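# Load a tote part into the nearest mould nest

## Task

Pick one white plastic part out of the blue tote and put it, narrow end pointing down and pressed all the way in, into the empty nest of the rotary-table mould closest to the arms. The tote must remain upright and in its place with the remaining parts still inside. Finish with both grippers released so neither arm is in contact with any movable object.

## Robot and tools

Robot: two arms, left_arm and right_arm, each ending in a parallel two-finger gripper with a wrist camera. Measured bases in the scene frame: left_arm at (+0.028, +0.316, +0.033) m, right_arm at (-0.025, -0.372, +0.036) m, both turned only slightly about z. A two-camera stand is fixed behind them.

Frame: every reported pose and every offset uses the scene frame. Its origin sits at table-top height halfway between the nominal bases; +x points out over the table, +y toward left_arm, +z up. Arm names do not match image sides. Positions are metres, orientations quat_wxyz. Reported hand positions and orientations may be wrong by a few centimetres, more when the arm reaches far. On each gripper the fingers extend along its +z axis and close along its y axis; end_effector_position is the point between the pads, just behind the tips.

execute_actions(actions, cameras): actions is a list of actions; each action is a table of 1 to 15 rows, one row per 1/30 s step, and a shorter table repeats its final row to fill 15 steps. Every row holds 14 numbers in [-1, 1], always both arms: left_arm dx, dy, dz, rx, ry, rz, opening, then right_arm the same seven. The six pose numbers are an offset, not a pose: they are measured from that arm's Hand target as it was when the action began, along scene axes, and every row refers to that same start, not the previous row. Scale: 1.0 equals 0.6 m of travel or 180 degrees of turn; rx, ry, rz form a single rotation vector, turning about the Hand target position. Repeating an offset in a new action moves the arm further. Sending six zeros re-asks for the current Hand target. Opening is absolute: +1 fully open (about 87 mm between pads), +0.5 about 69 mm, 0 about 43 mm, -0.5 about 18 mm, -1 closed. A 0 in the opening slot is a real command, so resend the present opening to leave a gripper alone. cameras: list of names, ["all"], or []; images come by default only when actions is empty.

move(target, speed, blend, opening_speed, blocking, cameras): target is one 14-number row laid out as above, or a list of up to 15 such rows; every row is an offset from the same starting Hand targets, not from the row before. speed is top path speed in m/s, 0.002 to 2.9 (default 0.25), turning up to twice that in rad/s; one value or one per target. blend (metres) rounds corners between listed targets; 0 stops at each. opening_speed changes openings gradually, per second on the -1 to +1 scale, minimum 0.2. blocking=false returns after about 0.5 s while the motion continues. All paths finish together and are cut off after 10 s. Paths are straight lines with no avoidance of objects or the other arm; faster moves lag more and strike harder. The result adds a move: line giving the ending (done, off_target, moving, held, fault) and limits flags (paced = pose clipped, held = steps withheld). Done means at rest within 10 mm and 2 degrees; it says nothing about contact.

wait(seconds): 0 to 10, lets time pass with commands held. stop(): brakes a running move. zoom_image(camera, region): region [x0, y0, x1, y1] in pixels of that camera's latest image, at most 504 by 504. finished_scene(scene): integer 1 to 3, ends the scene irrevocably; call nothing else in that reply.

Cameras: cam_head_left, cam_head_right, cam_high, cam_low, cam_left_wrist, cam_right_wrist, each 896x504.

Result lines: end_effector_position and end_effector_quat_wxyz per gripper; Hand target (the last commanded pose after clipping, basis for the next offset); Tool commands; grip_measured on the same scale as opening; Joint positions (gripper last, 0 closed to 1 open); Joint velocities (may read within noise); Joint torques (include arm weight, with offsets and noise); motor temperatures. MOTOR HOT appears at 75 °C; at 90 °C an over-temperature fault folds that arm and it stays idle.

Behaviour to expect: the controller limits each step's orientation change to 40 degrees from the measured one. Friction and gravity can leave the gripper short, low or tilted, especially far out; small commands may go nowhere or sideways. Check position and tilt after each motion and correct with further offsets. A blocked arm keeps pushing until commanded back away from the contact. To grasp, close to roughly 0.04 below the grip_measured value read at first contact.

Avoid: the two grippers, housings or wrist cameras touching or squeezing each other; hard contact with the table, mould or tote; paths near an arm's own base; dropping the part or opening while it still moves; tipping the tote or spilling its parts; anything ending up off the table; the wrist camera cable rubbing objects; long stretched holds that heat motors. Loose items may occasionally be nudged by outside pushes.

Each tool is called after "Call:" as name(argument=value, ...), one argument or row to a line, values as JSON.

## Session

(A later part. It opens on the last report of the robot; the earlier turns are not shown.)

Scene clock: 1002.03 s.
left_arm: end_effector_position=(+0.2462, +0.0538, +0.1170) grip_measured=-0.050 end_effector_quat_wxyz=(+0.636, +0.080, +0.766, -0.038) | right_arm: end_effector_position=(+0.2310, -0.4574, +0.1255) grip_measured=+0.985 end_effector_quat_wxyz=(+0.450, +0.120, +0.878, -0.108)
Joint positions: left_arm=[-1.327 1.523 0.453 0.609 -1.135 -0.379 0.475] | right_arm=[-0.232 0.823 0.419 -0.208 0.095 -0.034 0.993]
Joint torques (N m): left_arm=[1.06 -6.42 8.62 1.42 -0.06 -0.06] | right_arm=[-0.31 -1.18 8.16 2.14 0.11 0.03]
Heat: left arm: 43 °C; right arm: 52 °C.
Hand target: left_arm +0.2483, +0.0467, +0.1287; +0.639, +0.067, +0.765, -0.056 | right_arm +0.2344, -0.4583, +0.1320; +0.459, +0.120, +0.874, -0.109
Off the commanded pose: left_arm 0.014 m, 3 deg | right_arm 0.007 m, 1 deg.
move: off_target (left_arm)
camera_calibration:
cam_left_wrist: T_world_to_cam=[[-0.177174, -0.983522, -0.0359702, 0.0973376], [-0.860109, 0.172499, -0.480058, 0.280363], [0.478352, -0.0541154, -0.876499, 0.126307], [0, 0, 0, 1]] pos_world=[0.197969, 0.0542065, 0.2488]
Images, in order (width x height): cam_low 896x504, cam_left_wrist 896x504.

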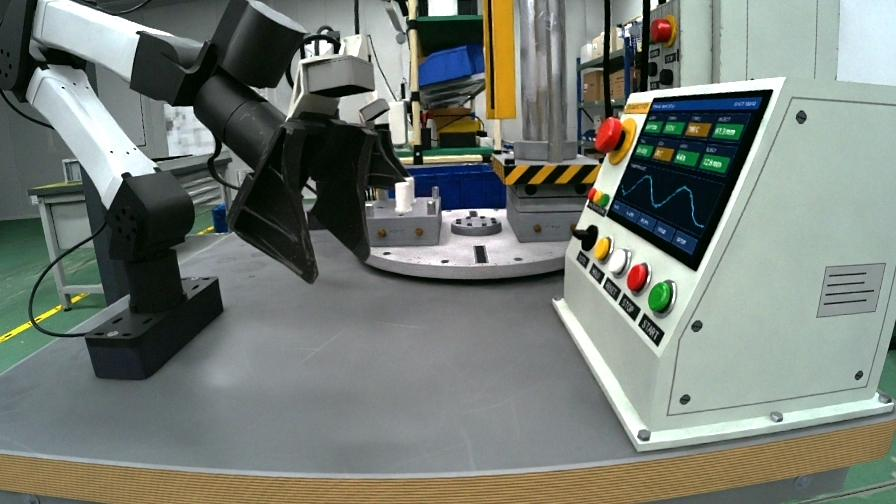

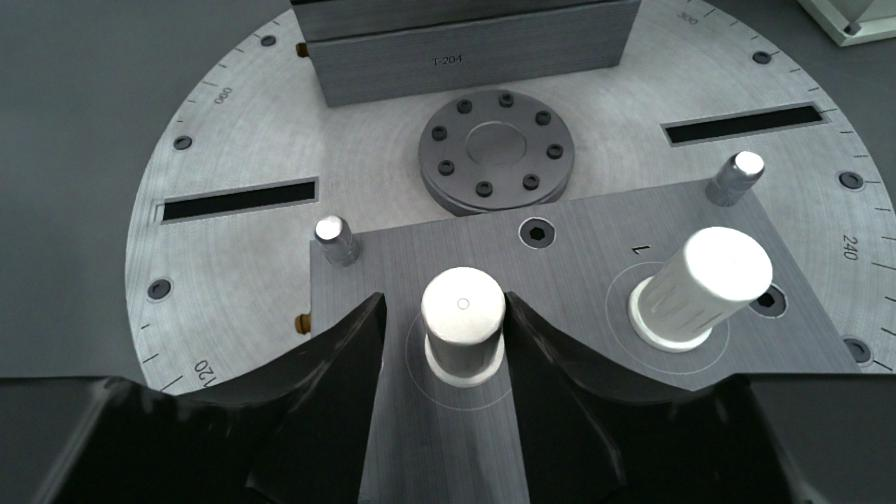

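Call:
move(
  target=[
    [0, 0, 0, 0, 0, 0, 0.15, 0, 0, 0, 0, 0, 0, 1],
    [0, -0.0117, 0.01, 0, 0, 0, 0.15, 0, 0, 0, 0, 0, 0, 1],
  ],
  speed=0.03,
  opening_speed=0.4,
  cameras=["cam_left_wrist", "cam_low"],
)

Call:
zoom_image(
  camera="cam_left_wrist",
  region=[360, 230, 560, 430],
)

Scene clock: 1018.57 s.
left_arm: end_effector_position=(+0.2477, +0.0473, +0.1232) grip_measured=+0.150 end_effector_quat_wxyz=(+0.636, +0.081, +0.767, -0.037) | right_arm: end_effector_position=(+0.2310, -0.4574, +0.1255) grip_measured=+0.985 end_effector_quat_wxyz=(+0.450, +0.120, +0.878, -0.108)
Joint positions: left_arm=[-1.327 1.523 0.491 0.567 -1.135 -0.379 0.575] | right_arm=[-0.232 0.823 0.419 -0.208 0.095 -0.034 0.993]
Joint torques (N m): left_arm=[0.55 -6.26 8.83 1.42 -0.11 -0.12] | right_arm=[-0.39 -1.36 8.1 2.13 0.09 0.01]
Heat: left arm: 44 °C; right arm: 52 °C.
Hand target: left_arm +0.2483, +0.0397, +0.1347; +0.639, +0.067, +0.765, -0.056 | right_arm +0.2344, -0.4583, +0.1320; +0.459, +0.120, +0.874, -0.109
Off the commanded pose: left_arm 0.014 m, 3 deg | right_arm 0.007 m, 1 deg.
move: off_target (left_arm)
camera_calibration:
cam_left_wrist: T_world_to_cam=[[-0.177206, -0.98341, -0.0387584, 0.0918001], [-0.860449, 0.173925, -0.478934, 0.285698], [0.477729, -0.0515205, -0.876995, 0.130681], [0, 0, 0, 1]] pos_world=[0.199666, 0.0473198, 0.254995]
Images, in order (width x height): cam_low 896x504, cam_left_wrist 896x504.

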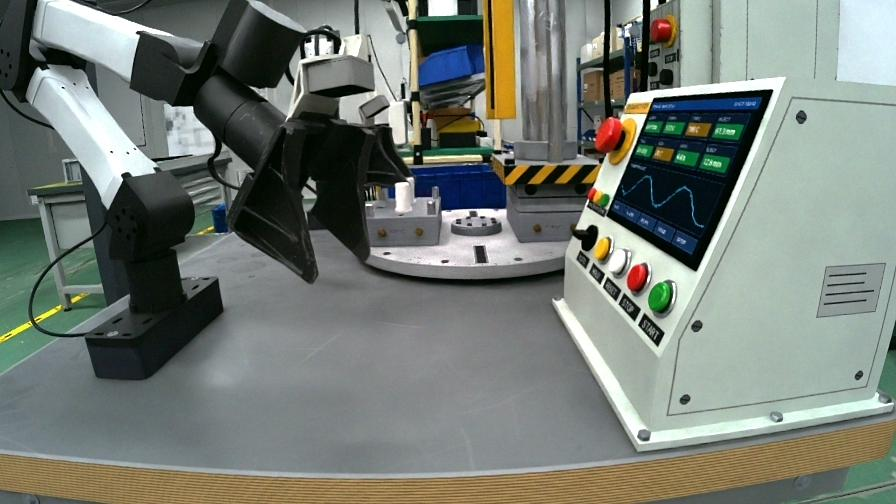

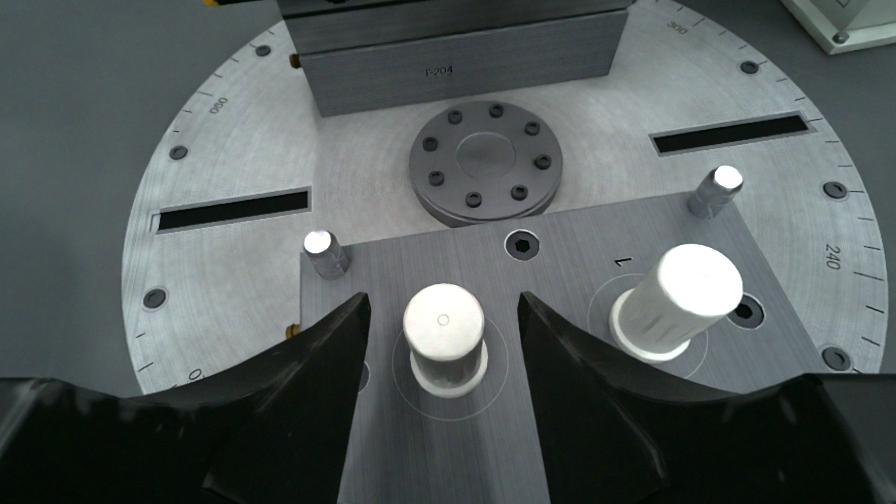

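Scaled by 2.520 from the camera's 896x504 image, which has a finer 1280x720 frame.

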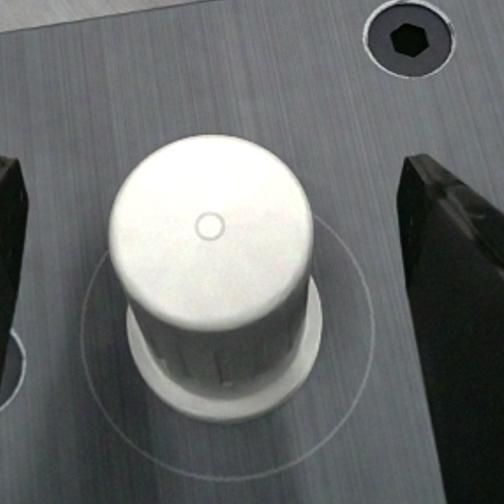

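Call:
move(
  target=[0, -0.003, 0.05, 0, 0, 0, 0.15, 0, 0, 0, 0, 0, 0, 1],
  speed=0.05,
  cameras=["cam_left_wrist"],
)

Scene clock: 1025.50 s.
left_arm: end_effector_position=(+0.2483, +0.0448, +0.1512) grip_measured=+0.150 end_effector_quat_wxyz=(+0.635, +0.082, +0.767, -0.035) | right_arm: end_effector_position=(+0.2310, -0.4574, +0.1255) grip_measured=+0.985 end_effector_quat_wxyz=(+0.450, +0.120, +0.878, -0.108)
Joint positions: left_arm=[-1.327 1.434 0.564 0.4 -1.135 -0.38 0.575] | right_arm=[-0.232 0.823 0.419 -0.208 0.095 -0.034 0.993]
Joint torques (N m): left_arm=[0.44 -6.24 9.69 1.41 -0.13 -0.12] | right_arm=[-0.4 -1.29 8.17 2.12 0.07 0.03]
Heat: left arm: 44 °C; right arm: 52 °C.
Hand target: left_arm +0.2483, +0.0379, +0.1647; +0.639, +0.067, +0.765, -0.056 | right_arm +0.2344, -0.4583, +0.1320; +0.459, +0.120, +0.874, -0.109
Off the commanded pose: left_arm 0.015 m, 3 deg | right_arm 0.007 m, 1 deg.
move: off_target (left_arm)
camera_calibration:
cam_left_wrist: T_world_to_cam=[[-0.177053, -0.983268, -0.0428483, 0.0911044], [-0.861206, 0.175854, -0.476865, 0.299765], [0.476421, -0.0475293, -0.877932, 0.155178], [0, 0, 0, 1]] pos_world=[0.200359, 0.0442406, 0.283087]
Images, in order (width x height): cam_left_wrist 896x504.

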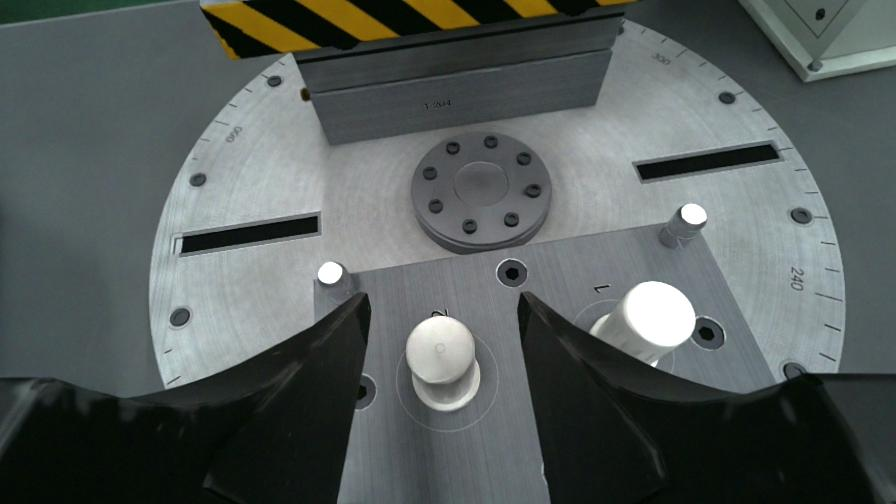

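Clear. Raise further and check.

Call:
move(
  target=[0, 0.005, 0.11, 0, 0, 0, 0.15, 0, 0, 0, 0, 0, 0, 1],
  speed=0.1,
  cameras=["cam_left_wrist", "cam_low", "cam_high"],
)

Call:
zoom_image(
  camera="cam_left_wrist",
  region=[380, 250, 730, 430],
)

Call:
zoom_image(
  camera="cam_low",
  region=[350, 130, 480, 260],
)

Scene clock: 1031.27 s.
left_arm: end_effector_position=(+0.2481, +0.0455, +0.2168) grip_measured=+0.150 end_effector_quat_wxyz=(+0.635, +0.082, +0.767, -0.036) | right_arm: end_effector_position=(+0.2310, -0.4574, +0.1255) grip_measured=+0.985 end_effector_quat_wxyz=(+0.450, +0.120, +0.878, -0.108)
Joint positions: left_arm=[-1.327 1.287 0.744 0.076 -1.135 -0.378 0.575] | right_arm=[-0.232 0.823 0.419 -0.208 0.095 -0.034 0.993]
Joint velocities: left_arm=[within noise] | right_arm=[-0.007 -0.012 0.002 -0.007 -0.066 -0.154 0.003]
Joint torques (N m): left_arm=[0.68 -5.37 10.86 1.45 -0.11 -0.12] | right_arm=[-0.25 -1.29 8.1 2.16 0.06 0.05]
Heat: left arm: 44 °C; right arm: 52 °C.
Hand target: left_arm +0.2482, +0.0409, +0.2307; +0.639, +0.067, +0.765, -0.056 | right_arm +0.2344, -0.4583, +0.1320; +0.459, +0.120, +0.874, -0.109
Off the commanded pose: left_arm 0.015 m, 3 deg | right_arm 0.007 m, 1 deg.
move: off_target (left_arm)
camera_calibration:
cam_left_wrist: T_world_to_cam=[[-0.177354, -0.983252, -0.0419735, 0.09451], [-0.860675, 0.175645, -0.477898, 0.330939], [0.477267, -0.0486318, -0.877412, 0.212522], [0, 0, 0, 1]] pos_world=[0.200163, 0.0451345, 0.348591]
Images, in order (width x height): cam_high 896x504, cam_low 896x504, cam_left_wrist 896x504.

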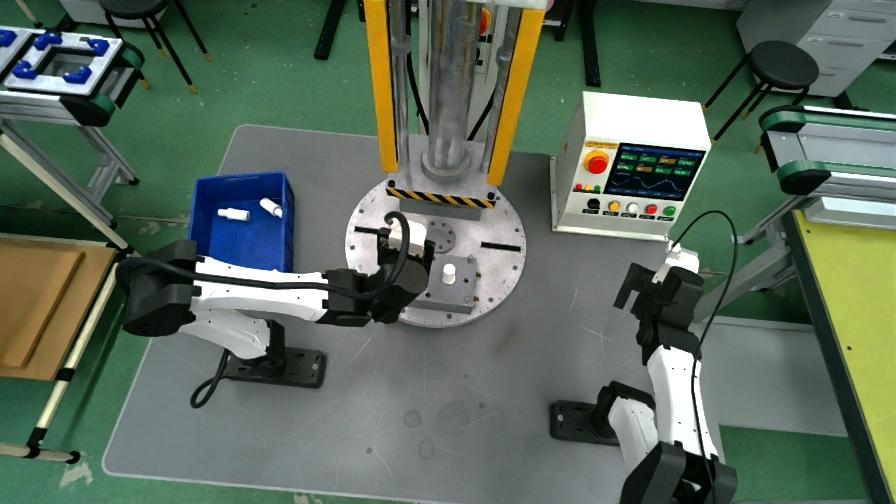

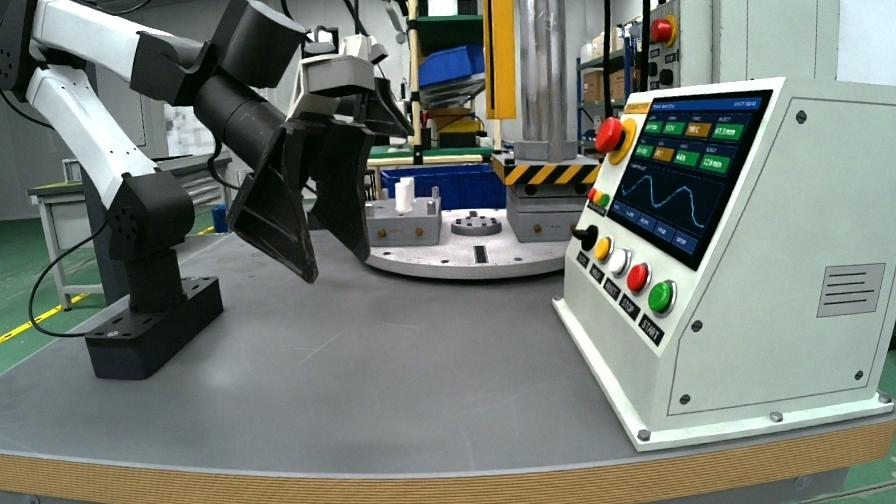

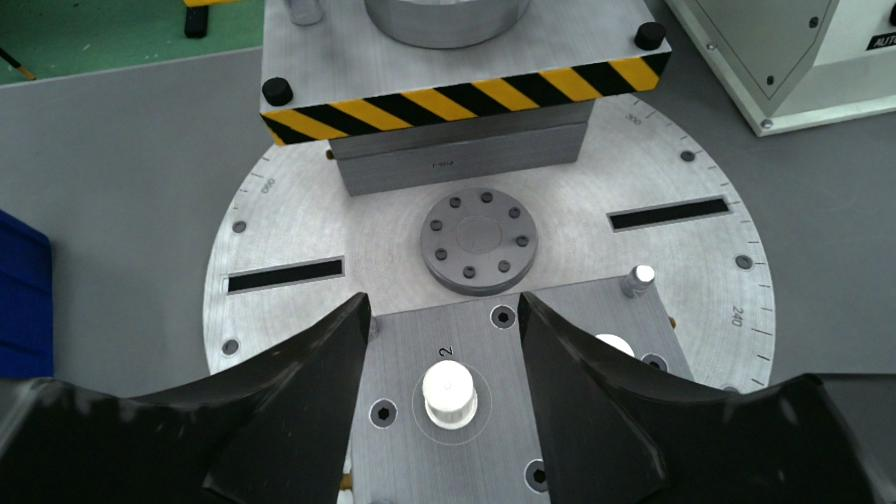

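Scaled by 1.440 from the camera's 896x504 image, which has a finer 1280x720 frame.

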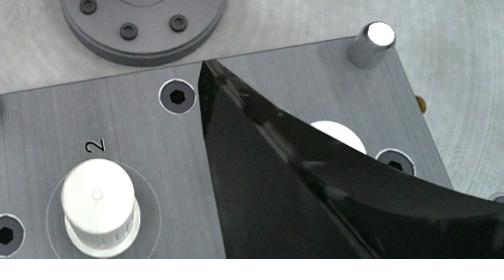

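Scaled by 3.877 from the camera's 896x504 image, which has a finer 1280x720 frame.

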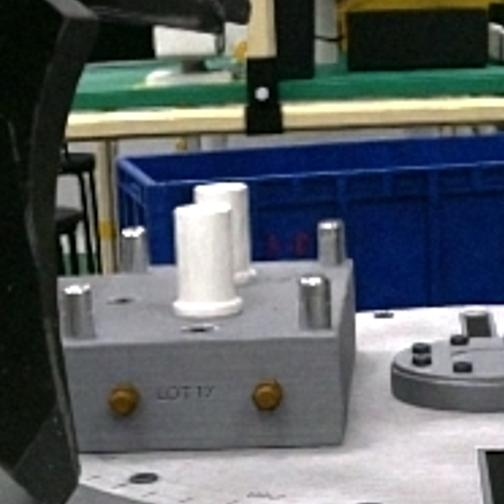

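Call:
finished_scene(
  scene=2,
)

The scene is finished: the task was done.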